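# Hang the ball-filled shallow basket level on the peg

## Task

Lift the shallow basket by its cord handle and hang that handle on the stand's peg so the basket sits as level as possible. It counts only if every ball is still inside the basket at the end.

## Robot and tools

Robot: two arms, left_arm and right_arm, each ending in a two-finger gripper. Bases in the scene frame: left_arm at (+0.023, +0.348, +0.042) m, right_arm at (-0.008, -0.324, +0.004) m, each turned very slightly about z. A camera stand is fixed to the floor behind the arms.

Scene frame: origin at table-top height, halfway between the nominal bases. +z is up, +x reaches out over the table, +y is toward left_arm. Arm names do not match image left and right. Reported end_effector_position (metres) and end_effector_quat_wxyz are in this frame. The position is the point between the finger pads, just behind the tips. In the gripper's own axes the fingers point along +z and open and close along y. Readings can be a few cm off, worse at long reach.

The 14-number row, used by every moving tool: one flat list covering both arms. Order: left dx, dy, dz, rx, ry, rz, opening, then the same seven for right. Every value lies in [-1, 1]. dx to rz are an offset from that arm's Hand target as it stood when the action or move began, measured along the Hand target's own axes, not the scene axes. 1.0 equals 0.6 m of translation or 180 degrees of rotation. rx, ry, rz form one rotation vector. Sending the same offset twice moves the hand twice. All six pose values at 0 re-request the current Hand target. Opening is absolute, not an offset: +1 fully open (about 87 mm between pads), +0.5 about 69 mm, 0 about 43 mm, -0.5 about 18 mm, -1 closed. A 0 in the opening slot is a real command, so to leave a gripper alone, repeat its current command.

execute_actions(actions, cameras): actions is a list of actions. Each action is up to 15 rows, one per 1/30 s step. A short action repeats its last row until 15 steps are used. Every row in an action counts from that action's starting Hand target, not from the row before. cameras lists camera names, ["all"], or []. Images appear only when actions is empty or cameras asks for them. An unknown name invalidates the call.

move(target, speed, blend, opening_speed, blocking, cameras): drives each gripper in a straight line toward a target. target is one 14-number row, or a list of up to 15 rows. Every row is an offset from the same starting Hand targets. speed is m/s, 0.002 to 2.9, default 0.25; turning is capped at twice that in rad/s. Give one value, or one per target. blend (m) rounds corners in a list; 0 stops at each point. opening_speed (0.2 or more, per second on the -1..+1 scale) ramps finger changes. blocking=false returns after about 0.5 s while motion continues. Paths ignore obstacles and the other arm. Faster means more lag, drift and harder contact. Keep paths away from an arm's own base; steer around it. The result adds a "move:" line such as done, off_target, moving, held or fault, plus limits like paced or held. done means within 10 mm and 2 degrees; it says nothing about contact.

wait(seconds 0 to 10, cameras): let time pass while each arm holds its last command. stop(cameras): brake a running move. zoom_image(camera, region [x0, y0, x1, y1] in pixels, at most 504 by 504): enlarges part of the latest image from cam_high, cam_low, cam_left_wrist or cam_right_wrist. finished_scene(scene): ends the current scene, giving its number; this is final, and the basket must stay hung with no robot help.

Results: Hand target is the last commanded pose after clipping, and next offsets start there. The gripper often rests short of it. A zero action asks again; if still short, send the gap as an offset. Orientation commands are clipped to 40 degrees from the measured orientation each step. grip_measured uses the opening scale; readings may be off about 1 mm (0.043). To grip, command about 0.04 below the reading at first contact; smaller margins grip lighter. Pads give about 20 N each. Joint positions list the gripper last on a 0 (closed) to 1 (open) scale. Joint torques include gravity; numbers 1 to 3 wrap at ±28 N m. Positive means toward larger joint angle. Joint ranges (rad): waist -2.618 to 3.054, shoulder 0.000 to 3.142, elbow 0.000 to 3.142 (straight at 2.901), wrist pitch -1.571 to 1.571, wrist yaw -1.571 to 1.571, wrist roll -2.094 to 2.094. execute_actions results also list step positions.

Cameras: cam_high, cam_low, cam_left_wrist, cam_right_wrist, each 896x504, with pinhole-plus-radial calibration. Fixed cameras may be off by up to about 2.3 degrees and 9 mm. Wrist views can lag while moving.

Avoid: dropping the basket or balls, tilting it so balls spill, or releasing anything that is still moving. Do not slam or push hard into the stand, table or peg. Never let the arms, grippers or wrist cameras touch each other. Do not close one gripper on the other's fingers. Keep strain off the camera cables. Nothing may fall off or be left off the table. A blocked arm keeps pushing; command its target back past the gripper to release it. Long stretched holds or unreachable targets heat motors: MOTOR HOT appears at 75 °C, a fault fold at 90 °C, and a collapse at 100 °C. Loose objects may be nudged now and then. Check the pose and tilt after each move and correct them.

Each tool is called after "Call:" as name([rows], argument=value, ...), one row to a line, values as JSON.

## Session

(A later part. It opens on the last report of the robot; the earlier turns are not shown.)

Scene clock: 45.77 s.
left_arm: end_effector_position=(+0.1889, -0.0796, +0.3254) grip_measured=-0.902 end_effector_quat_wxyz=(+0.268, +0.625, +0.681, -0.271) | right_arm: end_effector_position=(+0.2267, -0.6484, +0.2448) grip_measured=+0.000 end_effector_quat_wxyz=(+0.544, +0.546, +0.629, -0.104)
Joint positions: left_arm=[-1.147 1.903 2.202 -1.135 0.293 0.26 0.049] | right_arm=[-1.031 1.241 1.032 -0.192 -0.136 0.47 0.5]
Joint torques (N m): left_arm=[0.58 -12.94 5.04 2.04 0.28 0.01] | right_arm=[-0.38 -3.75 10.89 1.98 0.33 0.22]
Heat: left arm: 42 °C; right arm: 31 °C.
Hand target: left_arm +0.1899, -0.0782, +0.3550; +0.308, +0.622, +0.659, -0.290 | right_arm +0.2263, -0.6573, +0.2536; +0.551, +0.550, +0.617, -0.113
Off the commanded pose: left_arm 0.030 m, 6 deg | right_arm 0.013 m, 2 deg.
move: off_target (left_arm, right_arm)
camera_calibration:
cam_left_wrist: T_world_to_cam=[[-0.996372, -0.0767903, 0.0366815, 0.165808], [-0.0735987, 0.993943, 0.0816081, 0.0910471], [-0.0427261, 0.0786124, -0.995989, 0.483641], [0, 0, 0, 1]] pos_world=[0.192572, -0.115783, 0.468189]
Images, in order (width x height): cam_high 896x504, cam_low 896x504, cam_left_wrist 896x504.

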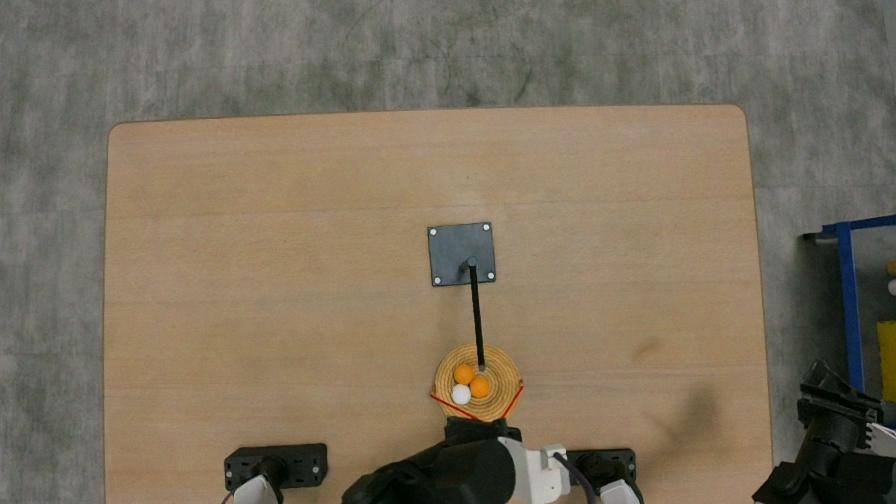

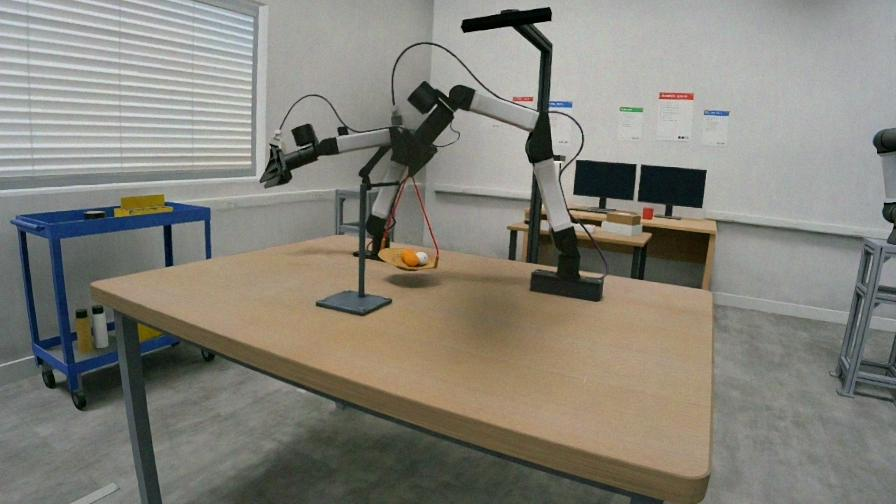

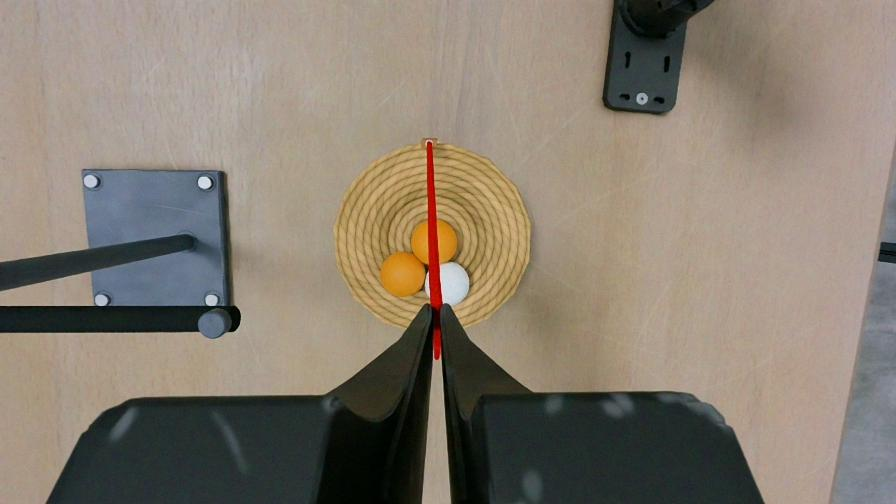

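Call:
move([
  [0.084,-0.0198,0.0685,-0.079,0.2703,-0.1694,-1,0,0,0,0,0,0,0],
  [0.2193,-0.0303,0.1923,-0.079,0.2703,-0.1694,-1,0,0,0,0,0,0,0],
], speed=[0.07,0.1], blend=[0.01,0], cameras=["cam_high","cam_low","cam_left_wrist"])

Scene clock: 55.63 s.
left_arm: end_effector_position=(+0.1727, -0.0796, +0.1837) grip_measured=-0.902 end_effector_quat_wxyz=(+0.065, +0.452, +0.887, -0.068) | right_arm: end_effector_position=(+0.2267, -0.6484, +0.2448) grip_measured=+0.000 end_effector_quat_wxyz=(+0.544, +0.546, +0.629, -0.104)
Joint positions: left_arm=[-1.239 2.408 2.594 -1.568 0.014 -0.263 0.049] | right_arm=[-1.031 1.241 1.032 -0.192 -0.136 0.47 0.5]
Joint torques (N m): left_arm=[-0.85 -11.18 4.63 0.91 -0.09 -0.29] | right_arm=[-0.38 -3.75 10.88 1.98 0.34 0.21]
Heat: left arm: 41 °C; right arm: 32 °C.
Hand target: left_arm +0.1720, -0.0832, +0.1800; +0.000, +0.454, +0.891, +0.000 | right_arm +0.2263, -0.6573, +0.2536; +0.551, +0.550, +0.617, -0.113
Off the commanded pose: left_arm 0.005 m, 11 deg | right_arm 0.013 m, 2 deg.
joint read past its limit (left arm) — joint 4 (wrist pitch), lower limit.
joint sent to its limit (left arm) — joint 4 (wrist pitch), lower limit. The joint targets are off in orientation, not in position.
move: off_target (left_arm, right_arm)
camera_calibration:
cam_left_wrist: T_world_to_cam=[[-0.80726, -0.587095, 0.0604237, 0.0772609], [-0.42505, 0.649349, 0.630617, 0.0337847], [-0.409468, 0.483388, -0.773739, 0.396531], [0, 0, 0, 1]] pos_world=[0.239097, -0.168257, 0.280838]
Images, in order (width x height): cam_high 896x504, cam_low 896x504, cam_left_wrist 896x504.

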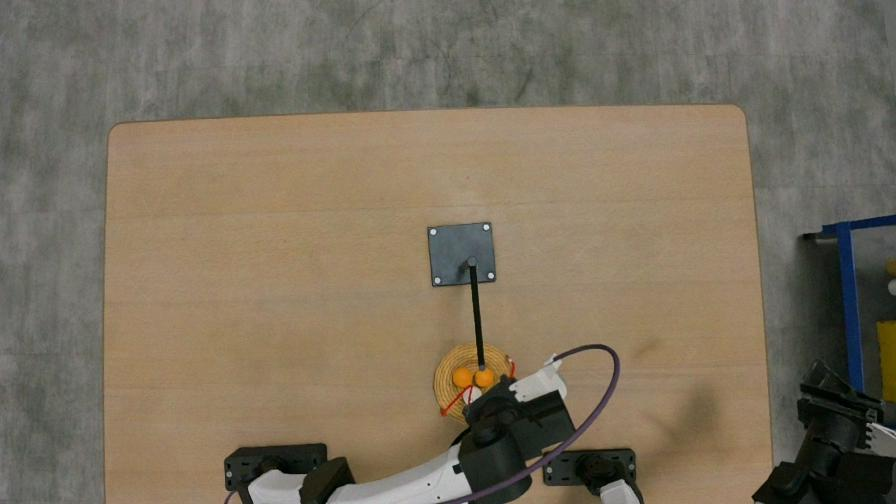

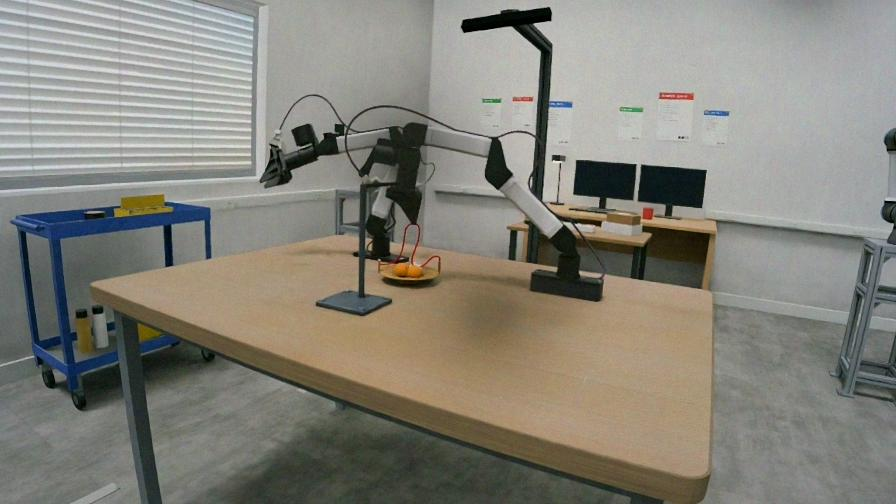

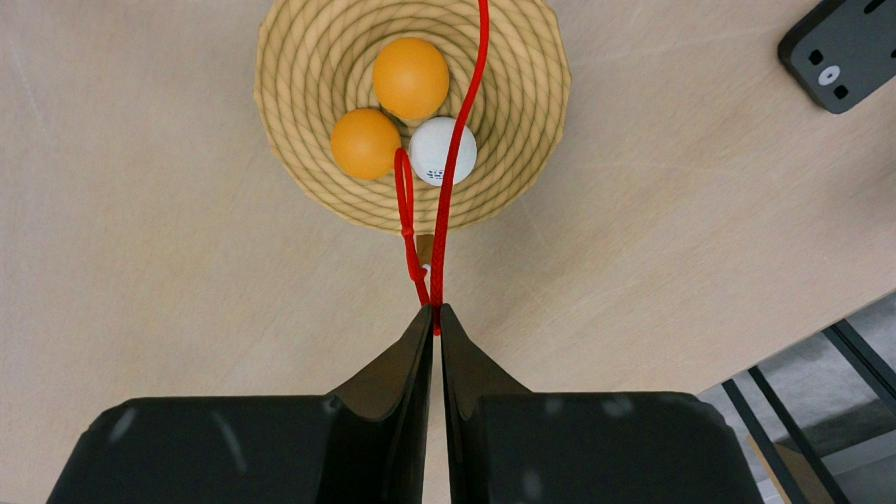

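Call:
move([
  [0.035,-0.261,0.2,0,0,0,-1,0,0,0,0,0,0,0],
  [0.035,-0.261,0.2825,0,0,0,-1,0,0,0,0,0,0,0],
  [0.035,-0.261,0.2825,0,0,0,-0.4,0,0,0,0,0,0,0],
  [0.035,-0.261,0.23,0,0,0,-0.2,0,0,0,0,0,0,0],
], speed=[0.15,0.06,0.1,0.08], opening_speed=1, cameras=["all"])

Scene clock: 62.07 s.
left_arm: end_effector_position=(+0.0312, -0.1504, +0.0192) grip_measured=-0.200 end_effector_quat_wxyz=(+0.008, +0.456, +0.890, -0.019) | right_arm: end_effector_position=(+0.2267, -0.6484, +0.2448) grip_measured=+0.000 end_effector_quat_wxyz=(+0.544, +0.546, +0.629, -0.104)
Joint positions: left_arm=[-1.542 2.891 2.848 -1.487 0.007 -0.56 0.4] | right_arm=[-1.031 1.241 1.032 -0.192 -0.136 0.47 0.5]
Joint torques (N m): left_arm=[-0.06 -16.55 6.2 0.43 -0.06 -0.28] | right_arm=[-0.38 -3.75 10.85 1.98 0.33 0.22]
Heat: left arm: 42 °C; right arm: 32 °C.
Hand target: left_arm +0.0329, -0.1581, +0.0421; +0.000, +0.454, +0.891, +0.000 | right_arm +0.2263, -0.6573, +0.2536; +0.551, +0.550, +0.617, -0.113
Off the commanded pose: left_arm 0.024 m, 2 deg | right_arm 0.013 m, 2 deg.
elbow stopped short (left arm): the move would have taken joint 3 (elbow) straighter than the controller allows.
move: off_target (left_arm, right_arm); target 3's new opening was sent with left_arm's hand 0.011 m and 3 deg from that target; target 4's new opening was sent with left_arm's hand 0.024 m and 2 deg from that target
camera_calibration:
cam_left_wrist: T_world_to_cam=[[-0.808565, -0.587883, 0.0248177, -0.0679999], [-0.38137, 0.555717, 0.738739, 0.105873], [-0.448084, 0.587854, -0.673534, 0.260524], [0, 0, 0, 1]] pos_world=[0.102131, -0.251962, 0.0989469]
cam_right_wrist: T_world_to_cam=[[-0.800645, -0.385184, -0.458912, 0.0416821], [-0.316203, 0.922251, -0.222416, 0.744183], [0.508903, -0.0329669, -0.860192, 0.217281], [0, 0, 0, 1]] pos_world=[0.158111, -0.663105, 0.37155]

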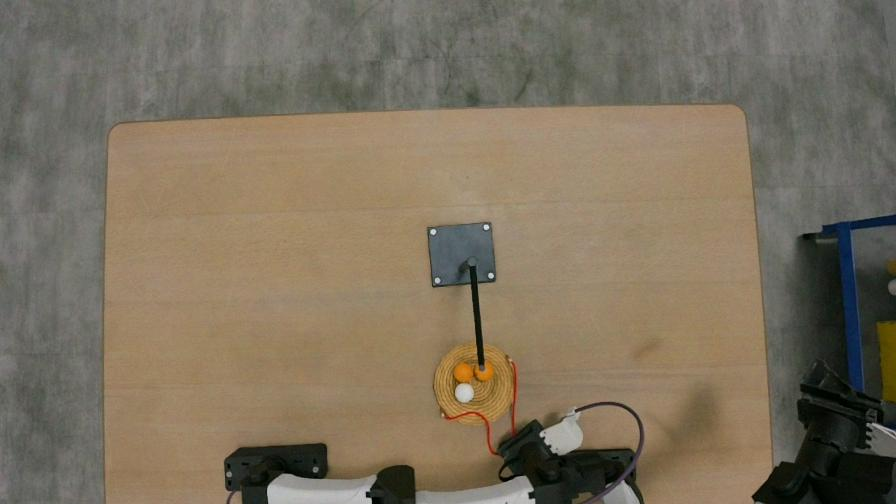

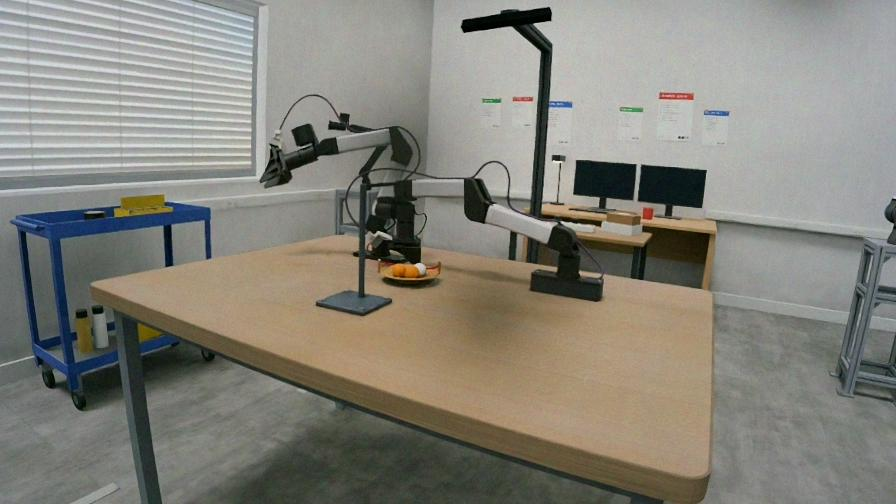

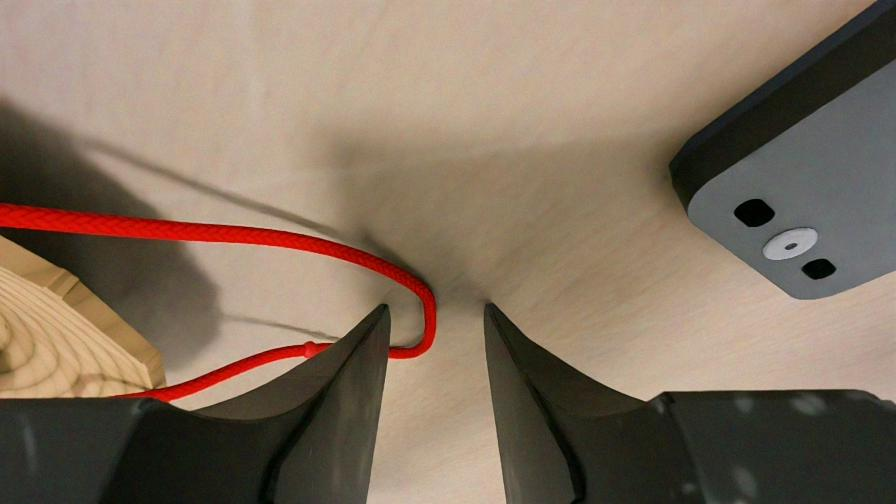

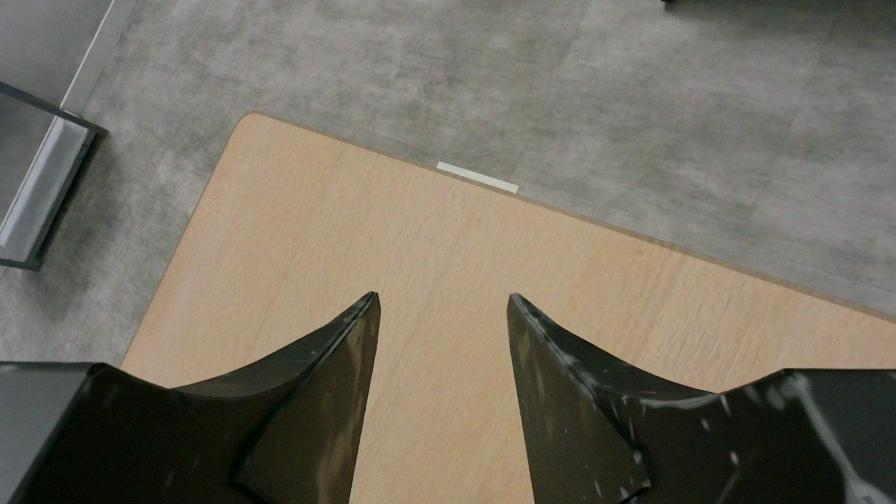

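Call:
move([
  [0.0,0,-0.04,0,0,0,-0.2,0,0,0,0,0,0,0],
  [0.018,0,-0.03,0,0,0,-0.2,0,0,0,0,0,0,0],
], speed=0.06, cameras=["cam_left_wrist"])

Call:
move(target=[0.0,0,0.06,0,0,0,-0.2,0,0,0,0,0,0,0], speed=0.05, cameras=["cam_left_wrist"])

Scene clock: 65.17 s.
left_arm: end_effector_position=(+0.0303, -0.1411, +0.0326) grip_measured=-0.200 end_effector_quat_wxyz=(+0.001, +0.452, +0.892, -0.008) | right_arm: end_effector_position=(+0.2267, -0.6484, +0.2448) grip_measured=+0.000 end_effector_quat_wxyz=(+0.544, +0.546, +0.629, -0.104)
Joint positions: left_arm=[-1.542 2.866 2.848 -1.538 0.007 -0.568 0.4] | right_arm=[-1.031 1.241 1.032 -0.192 -0.136 0.47 0.5]
Joint torques (N m): left_arm=[-1.01 -17.36 6.11 0.45 -0.07 -0.31] | right_arm=[-0.38 -3.74 10.86 1.98 0.33 0.21]
Heat: left arm: 44 °C; right arm: 32 °C.
Hand target: left_arm +0.0265, -0.1493, +0.0601; +0.000, +0.454, +0.891, +0.000 | right_arm +0.2263, -0.6573, +0.2536; +0.551, +0.550, +0.617, -0.113
Off the commanded pose: left_arm 0.029 m, 1 deg | right_arm 0.013 m, 2 deg.
elbow stopped short (left arm): the move would have taken joint 3 (elbow) straighter than the controller allows.
move: off_target (left_arm, right_arm)
camera_calibration:
cam_left_wrist: T_world_to_cam=[[-0.803777, -0.594829, 0.0110033, -0.0642887], [-0.384347, 0.533297, 0.753572, 0.0868997], [-0.454115, 0.601475, -0.657273, 0.26517], [0, 0, 0, 1]] pos_world=[0.102143, -0.244077, 0.109511]
Images, in order (width x height): cam_left_wrist 896x504.

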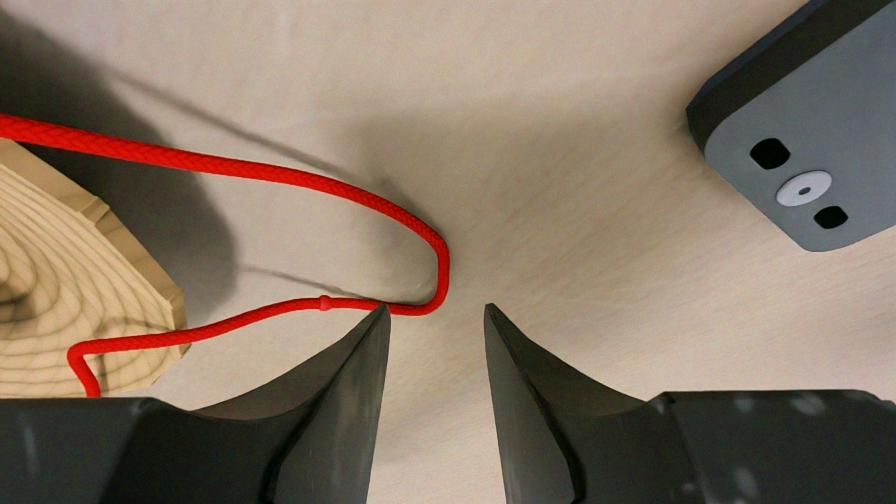

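Scene clock: 66.30 s.
left_arm: end_effector_position=(+0.0289, -0.1428, +0.0294) grip_measured=-0.200 end_effector_quat_wxyz=(+0.002, +0.454, +0.891, -0.010) | right_arm: end_effector_position=(+0.2267, -0.6484, +0.2448) grip_measured=+0.000 end_effector_quat_wxyz=(+0.544, +0.546, +0.629, -0.104)
Joint positions: left_arm=[-1.545 2.872 2.848 -1.528 0.007 -0.568 0.4] | right_arm=[-1.031 1.241 1.032 -0.192 -0.136 0.47 0.5]
Joint torques (N m): left_arm=[-0.77 -12.18 6.17 0.65 -0.1 -0.25] | right_arm=[-0.36 -3.78 10.88 1.98 0.33 0.22]
Heat: left arm: 44 °C; right arm: 32 °C.
Hand target: left_arm +0.0265, -0.1493, +0.0240; +0.000, +0.454, +0.891, +0.000 | right_arm +0.2263, -0.6573, +0.2536; +0.551, +0.550, +0.617, -0.113
Off the commanded pose: left_arm 0.009 m, 1 deg | right_arm 0.013 m, 2 deg.
elbow stopped short (left arm): the move would have taken joint 3 (elbow) straighter than the controller allows.
move: off_target (right_arm)
camera_calibration:
cam_left_wrist: T_world_to_cam=[[-0.805603, -0.592311, 0.0130775, -0.066057], [-0.38288, 0.537347, 0.751439, 0.0903317], [-0.452113, 0.600355, -0.659673, 0.26336], [0, 0, 0, 1]] pos_world=[0.100439, -0.245775, 0.106716]
Images, in order (width x height): cam_left_wrist 896x504.

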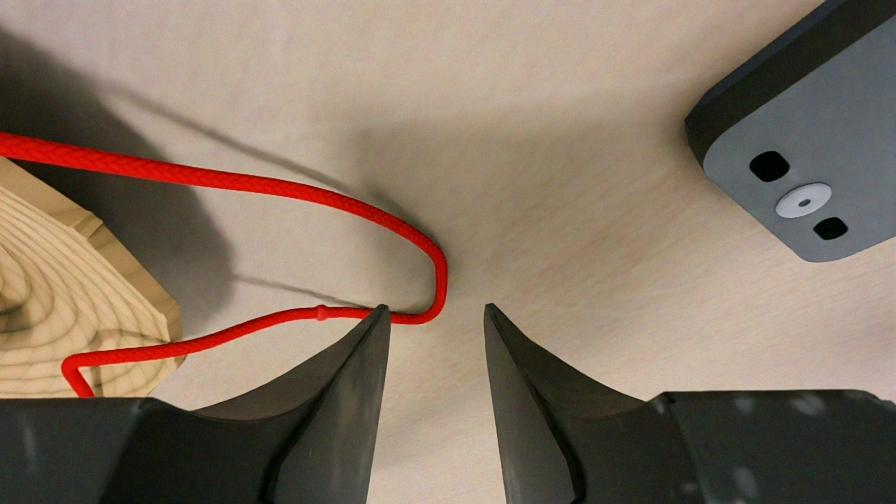

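Call:
move(target=[0.004,0,0.03,0,0,0.067,-0.2,0,0,0,0,0,0,0], speed=0.05, cameras=["cam_left_wrist"])

Scene clock: 70.07 s.
left_arm: end_effector_position=(+0.0282, -0.1435, +0.0184) grip_measured=-0.200 end_effector_quat_wxyz=(+0.005, +0.536, +0.844, -0.012) | right_arm: end_effector_position=(+0.2267, -0.6484, +0.2448) grip_measured=+0.000 end_effector_quat_wxyz=(+0.544, +0.546, +0.629, -0.104)
Joint positions: left_arm=[-1.56 2.894 2.849 -1.5 0.007 -0.394 0.4] | right_arm=[-1.031 1.241 1.032 -0.192 -0.136 0.47 0.5]
Joint torques (N m): left_arm=[-0.94 -11.18 6.09 0.66 -0.1 0.02] | right_arm=[-0.36 -3.75 10.89 1.98 0.33 0.21]
Heat: left arm: 45 °C; right arm: 33 °C.
Hand target: left_arm +0.0252, -0.1473, +0.0061; +0.000, +0.545, +0.838, +0.000 | right_arm +0.2263, -0.6573, +0.2536; +0.551, +0.550, +0.617, -0.113
Off the commanded pose: left_arm 0.013 m, 2 deg | right_arm 0.013 m, 2 deg.
elbow stopped short (left arm): the move would have taken joint 3 (elbow) straighter than the controller allows.
move: off_target (left_arm, right_arm)
camera_calibration:
cam_left_wrist: T_world_to_cam=[[-0.902346, -0.430803, 0.0133987, -0.0409109], [-0.278087, 0.605659, 0.74555, 0.105578], [-0.3293, 0.669018, -0.666315, 0.262778], [0, 0, 0, 1]] pos_world=[0.0789768, -0.257372, 0.0969272]
Images, in order (width x height): cam_left_wrist 896x504.

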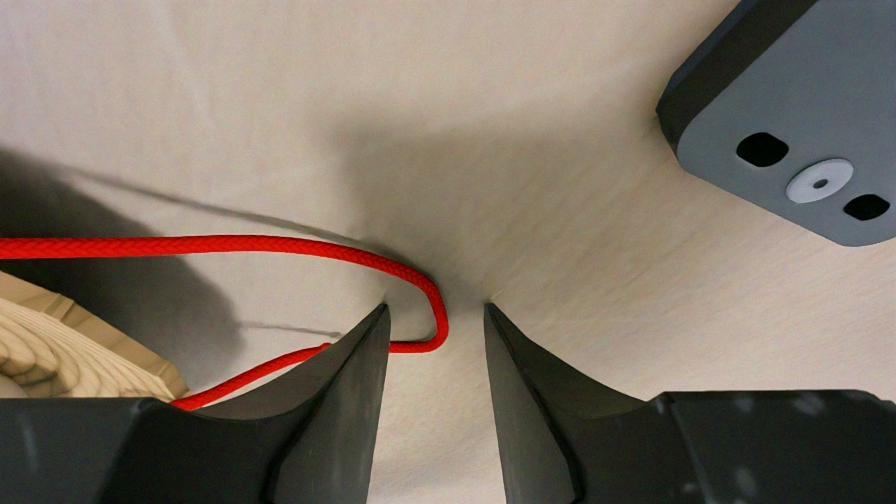

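Call:
move([
  [0.005,0,-0.04,0,0,0,-0.2,0,0,0,0,0,0,0],
  [0.017,0,-0.025,0,0,0,-0.2,0,0,0,0,0,0,0],
  [0.017,0,0.005,0,0,0,-0.2,0,0,0,0,0,0,0],
], speed=0.06, cameras=["cam_left_wrist"])

Scene clock: 72.27 s.
left_arm: end_effector_position=(+0.0220, -0.1372, +0.0175) grip_measured=-0.200 end_effector_quat_wxyz=(-0.005, +0.540, +0.842, -0.003) | right_arm: end_effector_position=(+0.2267, -0.6484, +0.2448) grip_measured=+0.000 end_effector_quat_wxyz=(+0.544, +0.546, +0.629, -0.104)
Joint positions: left_arm=[-1.57 2.894 2.841 -1.519 0.012 -0.394 0.4] | right_arm=[-1.031 1.241 1.032 -0.192 -0.136 0.47 0.5]
Joint torques (N m): left_arm=[-0.73 -12.25 3.17 0.78 -0.15 -0.09] | right_arm=[-0.36 -3.75 10.88 1.98 0.33 0.21]
Heat: left arm: 45 °C; right arm: 33 °C.
Hand target: left_arm +0.0210, -0.1380, +0.0031; +0.000, +0.545, +0.838, +0.000 | right_arm +0.2263, -0.6573, +0.2536; +0.551, +0.550, +0.617, -0.113
Off the commanded pose: left_arm 0.015 m, 1 deg | right_arm 0.013 m, 2 deg.
elbow stopped short (left arm): the move would have taken joint 3 (elbow) straighter than the controller allows.
move: off_target (left_arm, right_arm)
camera_calibration:
cam_left_wrist: T_world_to_cam=[[-0.906875, -0.421326, 0.00784444, -0.0422143], [-0.266747, 0.588366, 0.763329, 0.0977479], [-0.326226, 0.690152, -0.645962, 0.258333], [0, 0, 0, 1]] pos_world=[0.0720659, -0.253587, 0.092591]
Images, in order (width x height): cam_left_wrist 896x504.

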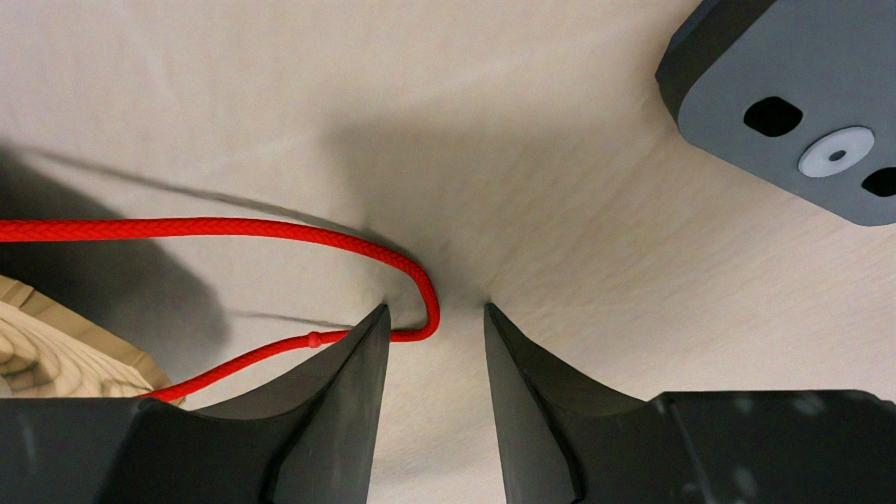

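Call:
move(target=[0,0,0,0,0,0,-1,0,0,0,0,0,0,0], opening_speed=0.6, cameras=["cam_left_wrist"])

Scene clock: 73.90 s.
left_arm: end_effector_position=(+0.0204, -0.1378, +0.0175) grip_measured=-0.901 end_effector_quat_wxyz=(-0.006, +0.541, +0.841, -0.005) | right_arm: end_effector_position=(+0.2267, -0.6484, +0.2448) grip_measured=+0.000 end_effector_quat_wxyz=(+0.544, +0.546, +0.629, -0.104)
Joint positions: left_arm=[-1.572 2.894 2.841 -1.517 0.016 -0.394 0.05] | right_arm=[-1.031 1.241 1.032 -0.192 -0.136 0.47 0.5]
Joint torques (N m): left_arm=[-0.69 -12.33 3.19 0.74 -0.21 -0.06] | right_arm=[-0.36 -3.75 10.86 1.97 0.33 0.21]
Heat: left arm: 46 °C; right arm: 33 °C.
Hand target: left_arm +0.0209, -0.1380, +0.0031; +0.000, +0.545, +0.838, +0.000 | right_arm +0.2263, -0.6573, +0.2536; +0.551, +0.550, +0.617, -0.113
Off the commanded pose: left_arm 0.014 m, 1 deg | right_arm 0.013 m, 2 deg.
move: off_target (left_arm, right_arm)
camera_calibration:
cam_left_wrist: T_world_to_cam=[[-0.907583, -0.419684, 0.0125897, -0.0438894], [-0.262564, 0.590694, 0.762981, 0.0979993], [-0.327647, 0.689163, -0.646298, 0.258107], [0, 0, 0, 1]] pos_world=[0.0704659, -0.254185, 0.0925949]
Images, in order (width x height): cam_left_wrist 896x504.

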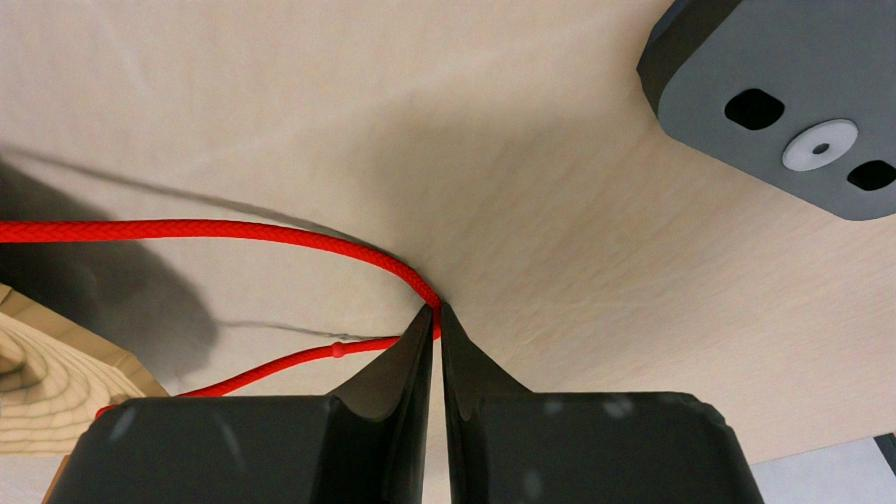

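Call:
move([
  [0,0,-0.1,0,0,0,-1,0,0,0,0,0,0,0],
  [-0.021,0.272,-0.28,0,0,-0.067,-1,0,0,0,0,0,0,0],
  [-0.021,0.272,-0.39,0,0,-0.067,-1,0,0,0,0,0,0,0],
], speed=[0.08,0.1,0.05], cameras=["cam_high","cam_low"])

Call:
zoom_image(camera="cam_low", region=[340, 160, 480, 300])

Scene clock: 79.73 s.
left_arm: end_effector_position=(+0.1742, -0.0850, +0.2078) grip_measured=-0.901 end_effector_quat_wxyz=(+0.095, +0.442, +0.887, -0.095) | right_arm: end_effector_position=(+0.2267, -0.6484, +0.2448) grip_measured=+0.000 end_effector_quat_wxyz=(+0.544, +0.546, +0.629, -0.104)
Joint positions: left_arm=[-1.24 2.367 2.618 -1.554 0.011 -0.281 0.05] | right_arm=[-1.031 1.241 1.032 -0.192 -0.136 0.47 0.5]
Joint torques (N m): left_arm=[-0.08 -15.56 6.28 0.91 -0.01 -0.05] | right_arm=[-0.38 -3.75 10.88 1.98 0.33 0.22]
Heat: left arm: 49 °C; right arm: 33 °C.
Hand target: left_arm +0.1753, -0.0835, +0.2371; +0.000, +0.454, +0.891, +0.000 | right_arm +0.2263, -0.6573, +0.2536; +0.551, +0.550, +0.617, -0.113
Off the commanded pose: left_arm 0.029 m, 15 deg | right_arm 0.013 m, 2 deg.
elbow stopped short (left arm): the move would have taken joint 3 (elbow) straighter than the controller allows.
joint sent to its limit (left arm) — joint 4 (wrist pitch), lower limit. The joint targets are off in orientation, not in position.
move: off_target (left_arm, right_arm)
Images, in order (width x height): cam_high 896x504, cam_low 896x504.

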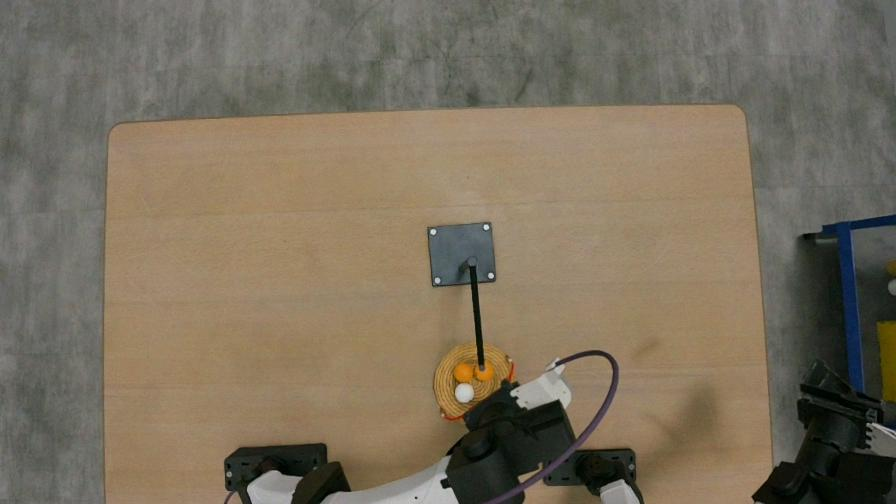

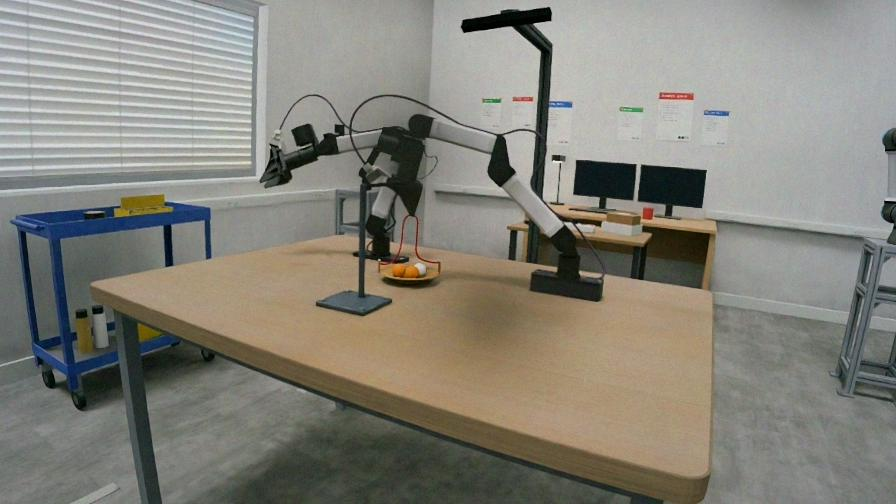

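Scaled by 3.600 from the camera's 896x504 image, which has a finer 1280x720 frame.

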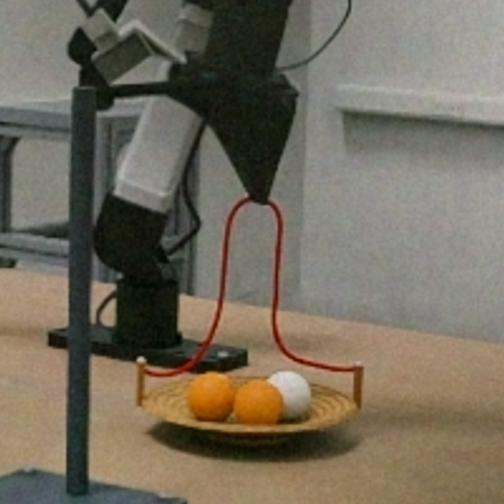

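Call:
move([
  [0,0,-0.06,0,0,0,-1,0,0,0,0,0,0,0],
  [0,0,-0.1,0,0,0,-1,0,0,0,0,0,0,0],
], speed=[0.05,0.025], cameras=["cam_high","cam_low"])

Call:
zoom_image(camera="cam_low", region=[340, 160, 480, 300])

Scene clock: 90.07 s.
left_arm: end_effector_position=(+0.1754, -0.0880, +0.2584) grip_measured=-0.901 end_effector_quat_wxyz=(+0.148, +0.437, +0.876, -0.143) | right_arm: end_effector_position=(+0.2267, -0.6484, +0.2448) grip_measured=+0.000 end_effector_quat_wxyz=(+0.544, +0.546, +0.629, -0.104)
Joint positions: left_arm=[-1.24 2.298 2.697 -1.555 0.011 -0.281 0.05] | right_arm=[-1.031 1.241 1.032 -0.192 -0.136 0.47 0.5]
Joint torques (N m): left_arm=[0.24 -15.15 6.19 1.2 0.04 -0.12] | right_arm=[-0.38 -3.75 10.89 1.98 0.33 0.21]
Heat: left arm: 53 °C; right arm: 34 °C.
Hand target: left_arm +0.1751, -0.0832, +0.2900; +0.044, +0.451, +0.890, -0.043 (not the last commanded pose) | right_arm +0.2263, -0.6573, +0.2536; +0.551, +0.550, +0.617, -0.113
Off the commanded pose: left_arm 0.039 m, 24 deg | right_arm 0.013 m, 2 deg.
joint sent to its limit (left arm) — joint 4 (wrist pitch), lower limit.
move: off_target (left_arm, right_arm; path cut at 10 s); path passed 1 of 2 targets
Images, in order (width x height): cam_high 896x504, cam_low 896x504.

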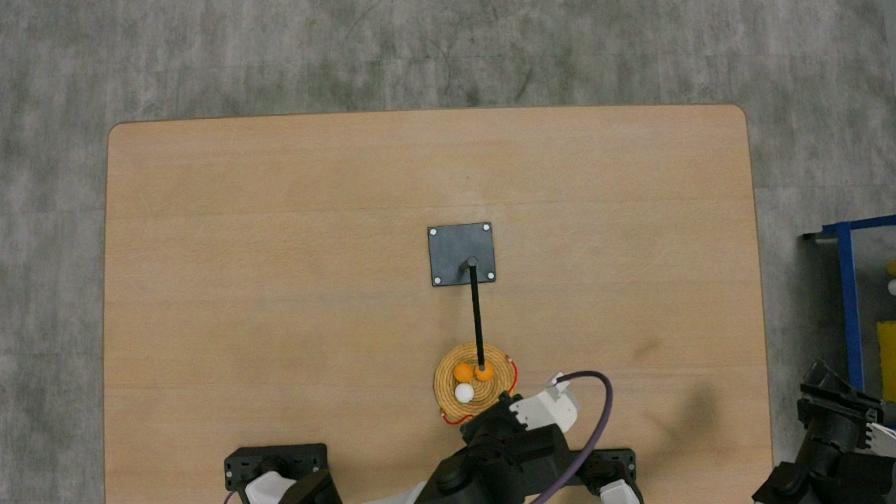

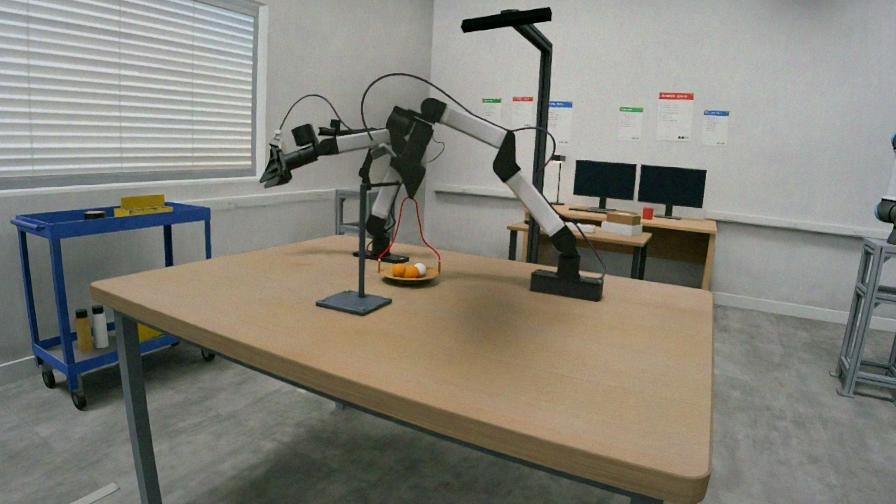

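Scaled by 3.600 from the camera's 896x504 image, which has a finer 1280x720 frame.

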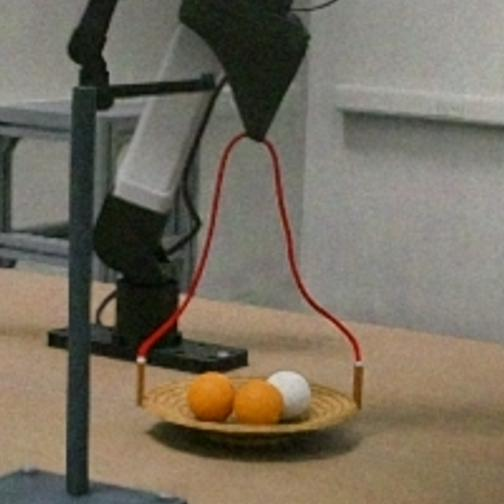

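Call:
move(target=[-0.0205,0.010,-0.09,0.0782,-0.2307,0.1697,-1,0,0,0,0,0,0,0], speed=0.15, cameras=["cam_high","cam_low"])

Call:
zoom_image(camera="cam_low", region=[340, 160, 480, 300])

Scene clock: 93.63 s.
left_arm: end_effector_position=(+0.1840, -0.0838, +0.3159) grip_measured=-0.901 end_effector_quat_wxyz=(+0.269, +0.626, +0.680, -0.271) | right_arm: end_effector_position=(+0.2267, -0.6484, +0.2448) grip_measured=+0.000 end_effector_quat_wxyz=(+0.544, +0.546, +0.629, -0.104)
Joint positions: left_arm=[-1.165 1.879 2.123 -1.073 0.28 0.249 0.05] | right_arm=[-1.031 1.241 1.032 -0.192 -0.136 0.47 0.5]
Joint torques (N m): left_arm=[0.54 -12.64 5.14 2.06 0.31 0.02] | right_arm=[-0.36 -3.75 10.86 1.98 0.33 0.22]
Heat: left arm: 53 °C; right arm: 34 °C.
Hand target: left_arm +0.1852, -0.0833, +0.3447; +0.308, +0.622, +0.659, -0.290 | right_arm +0.2263, -0.6573, +0.2536; +0.551, +0.550, +0.617, -0.113
Off the commanded pose: left_arm 0.029 m, 6 deg | right_arm 0.013 m, 2 deg.
move: off_target (left_arm, right_arm)
Images, in order (width x height): cam_high 896x504, cam_low 896x504.

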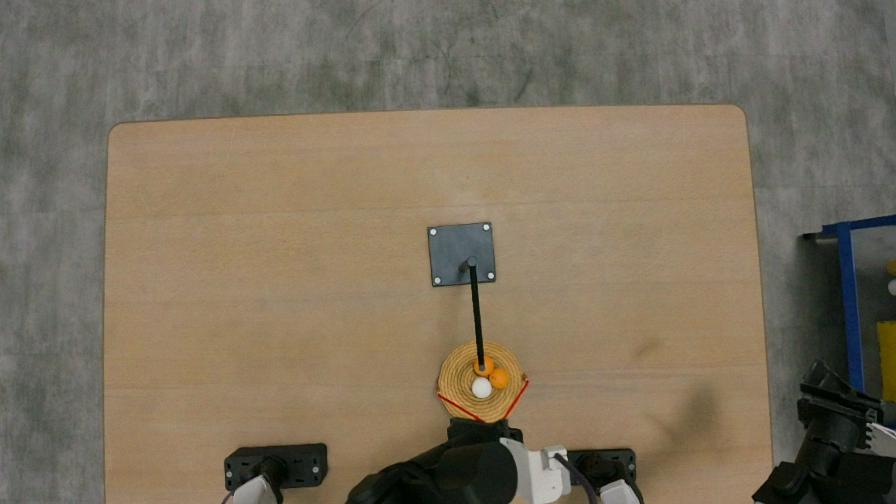

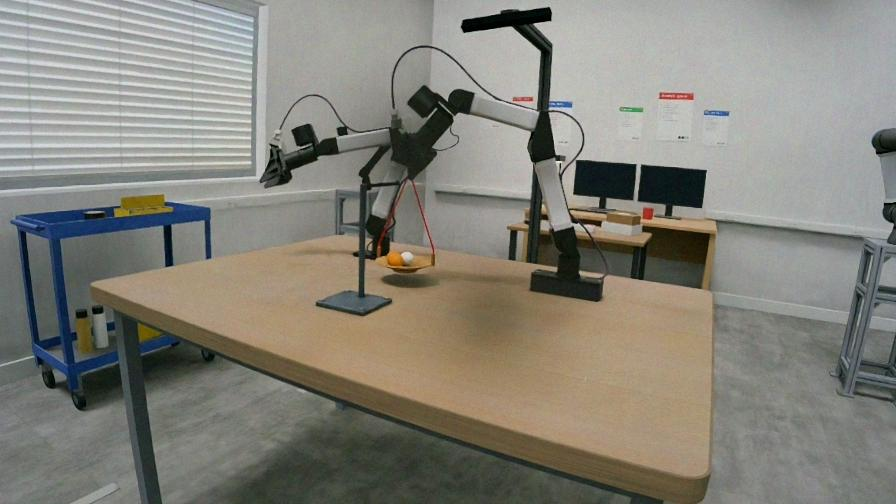

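Scaled by 3.600 from the camera's 896x504 image, which has a finer 1280x720 frame.

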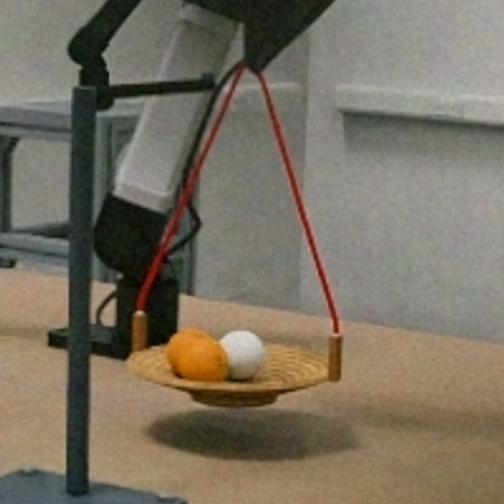

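Call:
move([
  [-0.032,0,-0.027,0,0,0,-1,0,0,0,0,0,0,0],
  [-0.048,0.21,-0.033,0,0,0,-1,0,0,0,0,0,0,0],
], speed=[0.06,0.06], blend=[0.01,0], cameras=["cam_high","cam_low","cam_left_wrist"])

Call:
zoom_image(camera="cam_low", region=[310, 140, 450, 280])

Call:
zoom_image(camera="cam_high", region=[410, 270, 550, 410])

Scene clock: 97.57 s.
left_arm: end_effector_position=(+0.3047, -0.0718, +0.3682) grip_measured=-0.901 end_effector_quat_wxyz=(+0.344, +0.595, +0.663, -0.299) | right_arm: end_effector_position=(+0.2267, -0.6484, +0.2448) grip_measured=+0.000 end_effector_quat_wxyz=(+0.544, +0.546, +0.629, -0.104)
Joint positions: left_arm=[-0.884 2.23 2.841 -1.329 0.474 0.395 0.05] | right_arm=[-1.031 1.241 1.032 -0.192 -0.136 0.47 0.5]
Joint torques (N m): left_arm=[0.23 -9.43 6.13 2.15 0.34 -0.01] | right_arm=[-0.36 -3.77 10.88 1.98 0.33 0.21]
Heat: left arm: 52 °C; right arm: 34 °C.
Hand target: left_arm +0.3110, -0.0794, +0.3797; +0.308, +0.622, +0.659, -0.290 | right_arm +0.2263, -0.6573, +0.2536; +0.551, +0.550, +0.617, -0.113
Off the commanded pose: left_arm 0.015 m, 5 deg | right_arm 0.013 m, 2 deg.
elbow stopped short (left arm): the move would have taken joint 3 (elbow) straighter than the controller allows.
move: off_target (left_arm, right_arm)
camera_calibration:
cam_left_wrist: T_world_to_cam=[[-0.992767, -0.119666, -0.00966691, 0.293164], [-0.118462, 0.989484, -0.0829895, 0.162245], [0.0194962, -0.0812441, -0.996504, 0.500362], [0, 0, 0, 1]] pos_world=[0.300508, -0.0848054, 0.514911]
Images, in order (width x height): cam_high 896x504, cam_low 896x504, cam_left_wrist 896x504.

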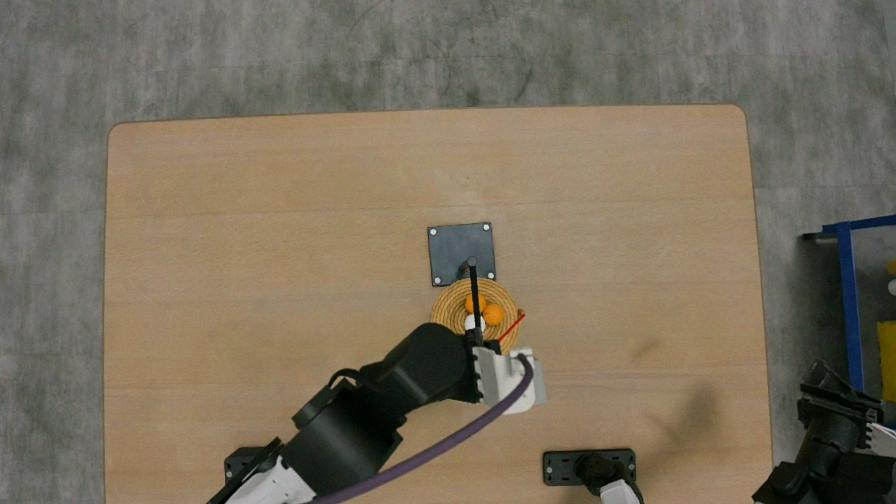

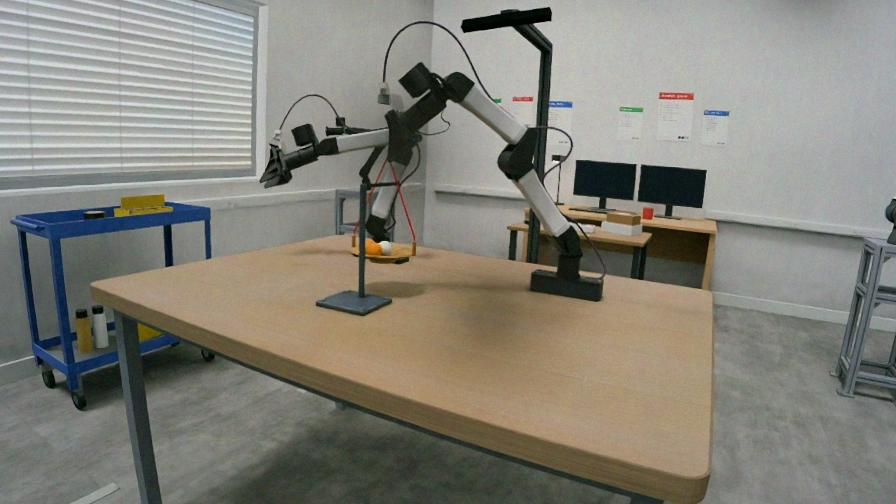

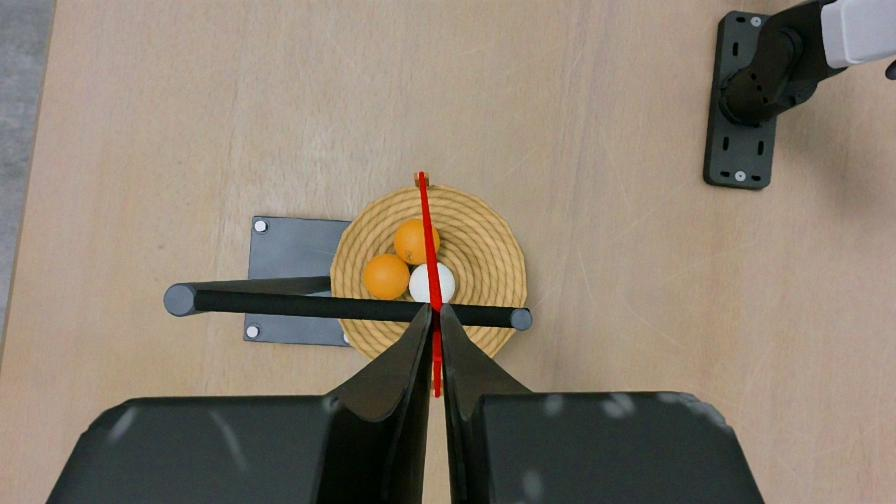

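Scaled by 3.600 from the camera's 896x504 image, which has a finer 1280x720 frame.

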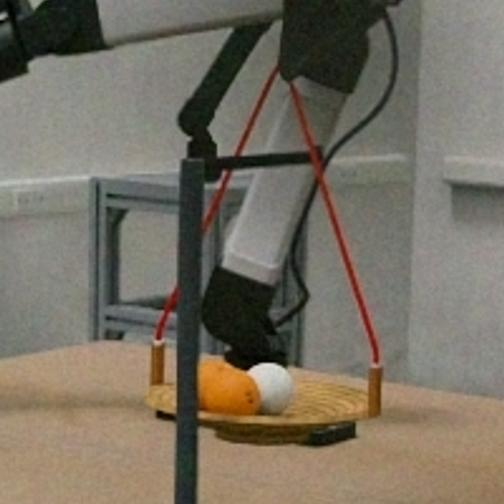

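Scaled by 3.600 from the camera's 896x504 image, which has a finer 1280x720 frame.

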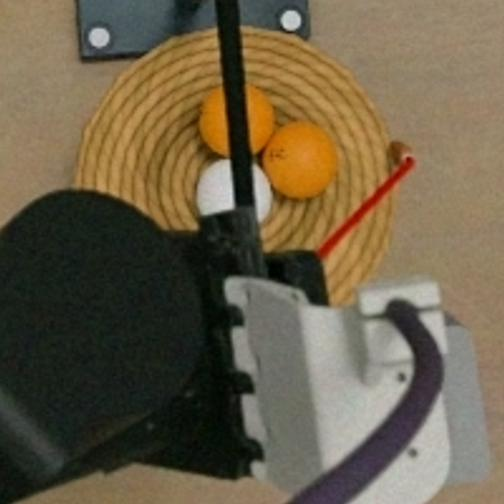

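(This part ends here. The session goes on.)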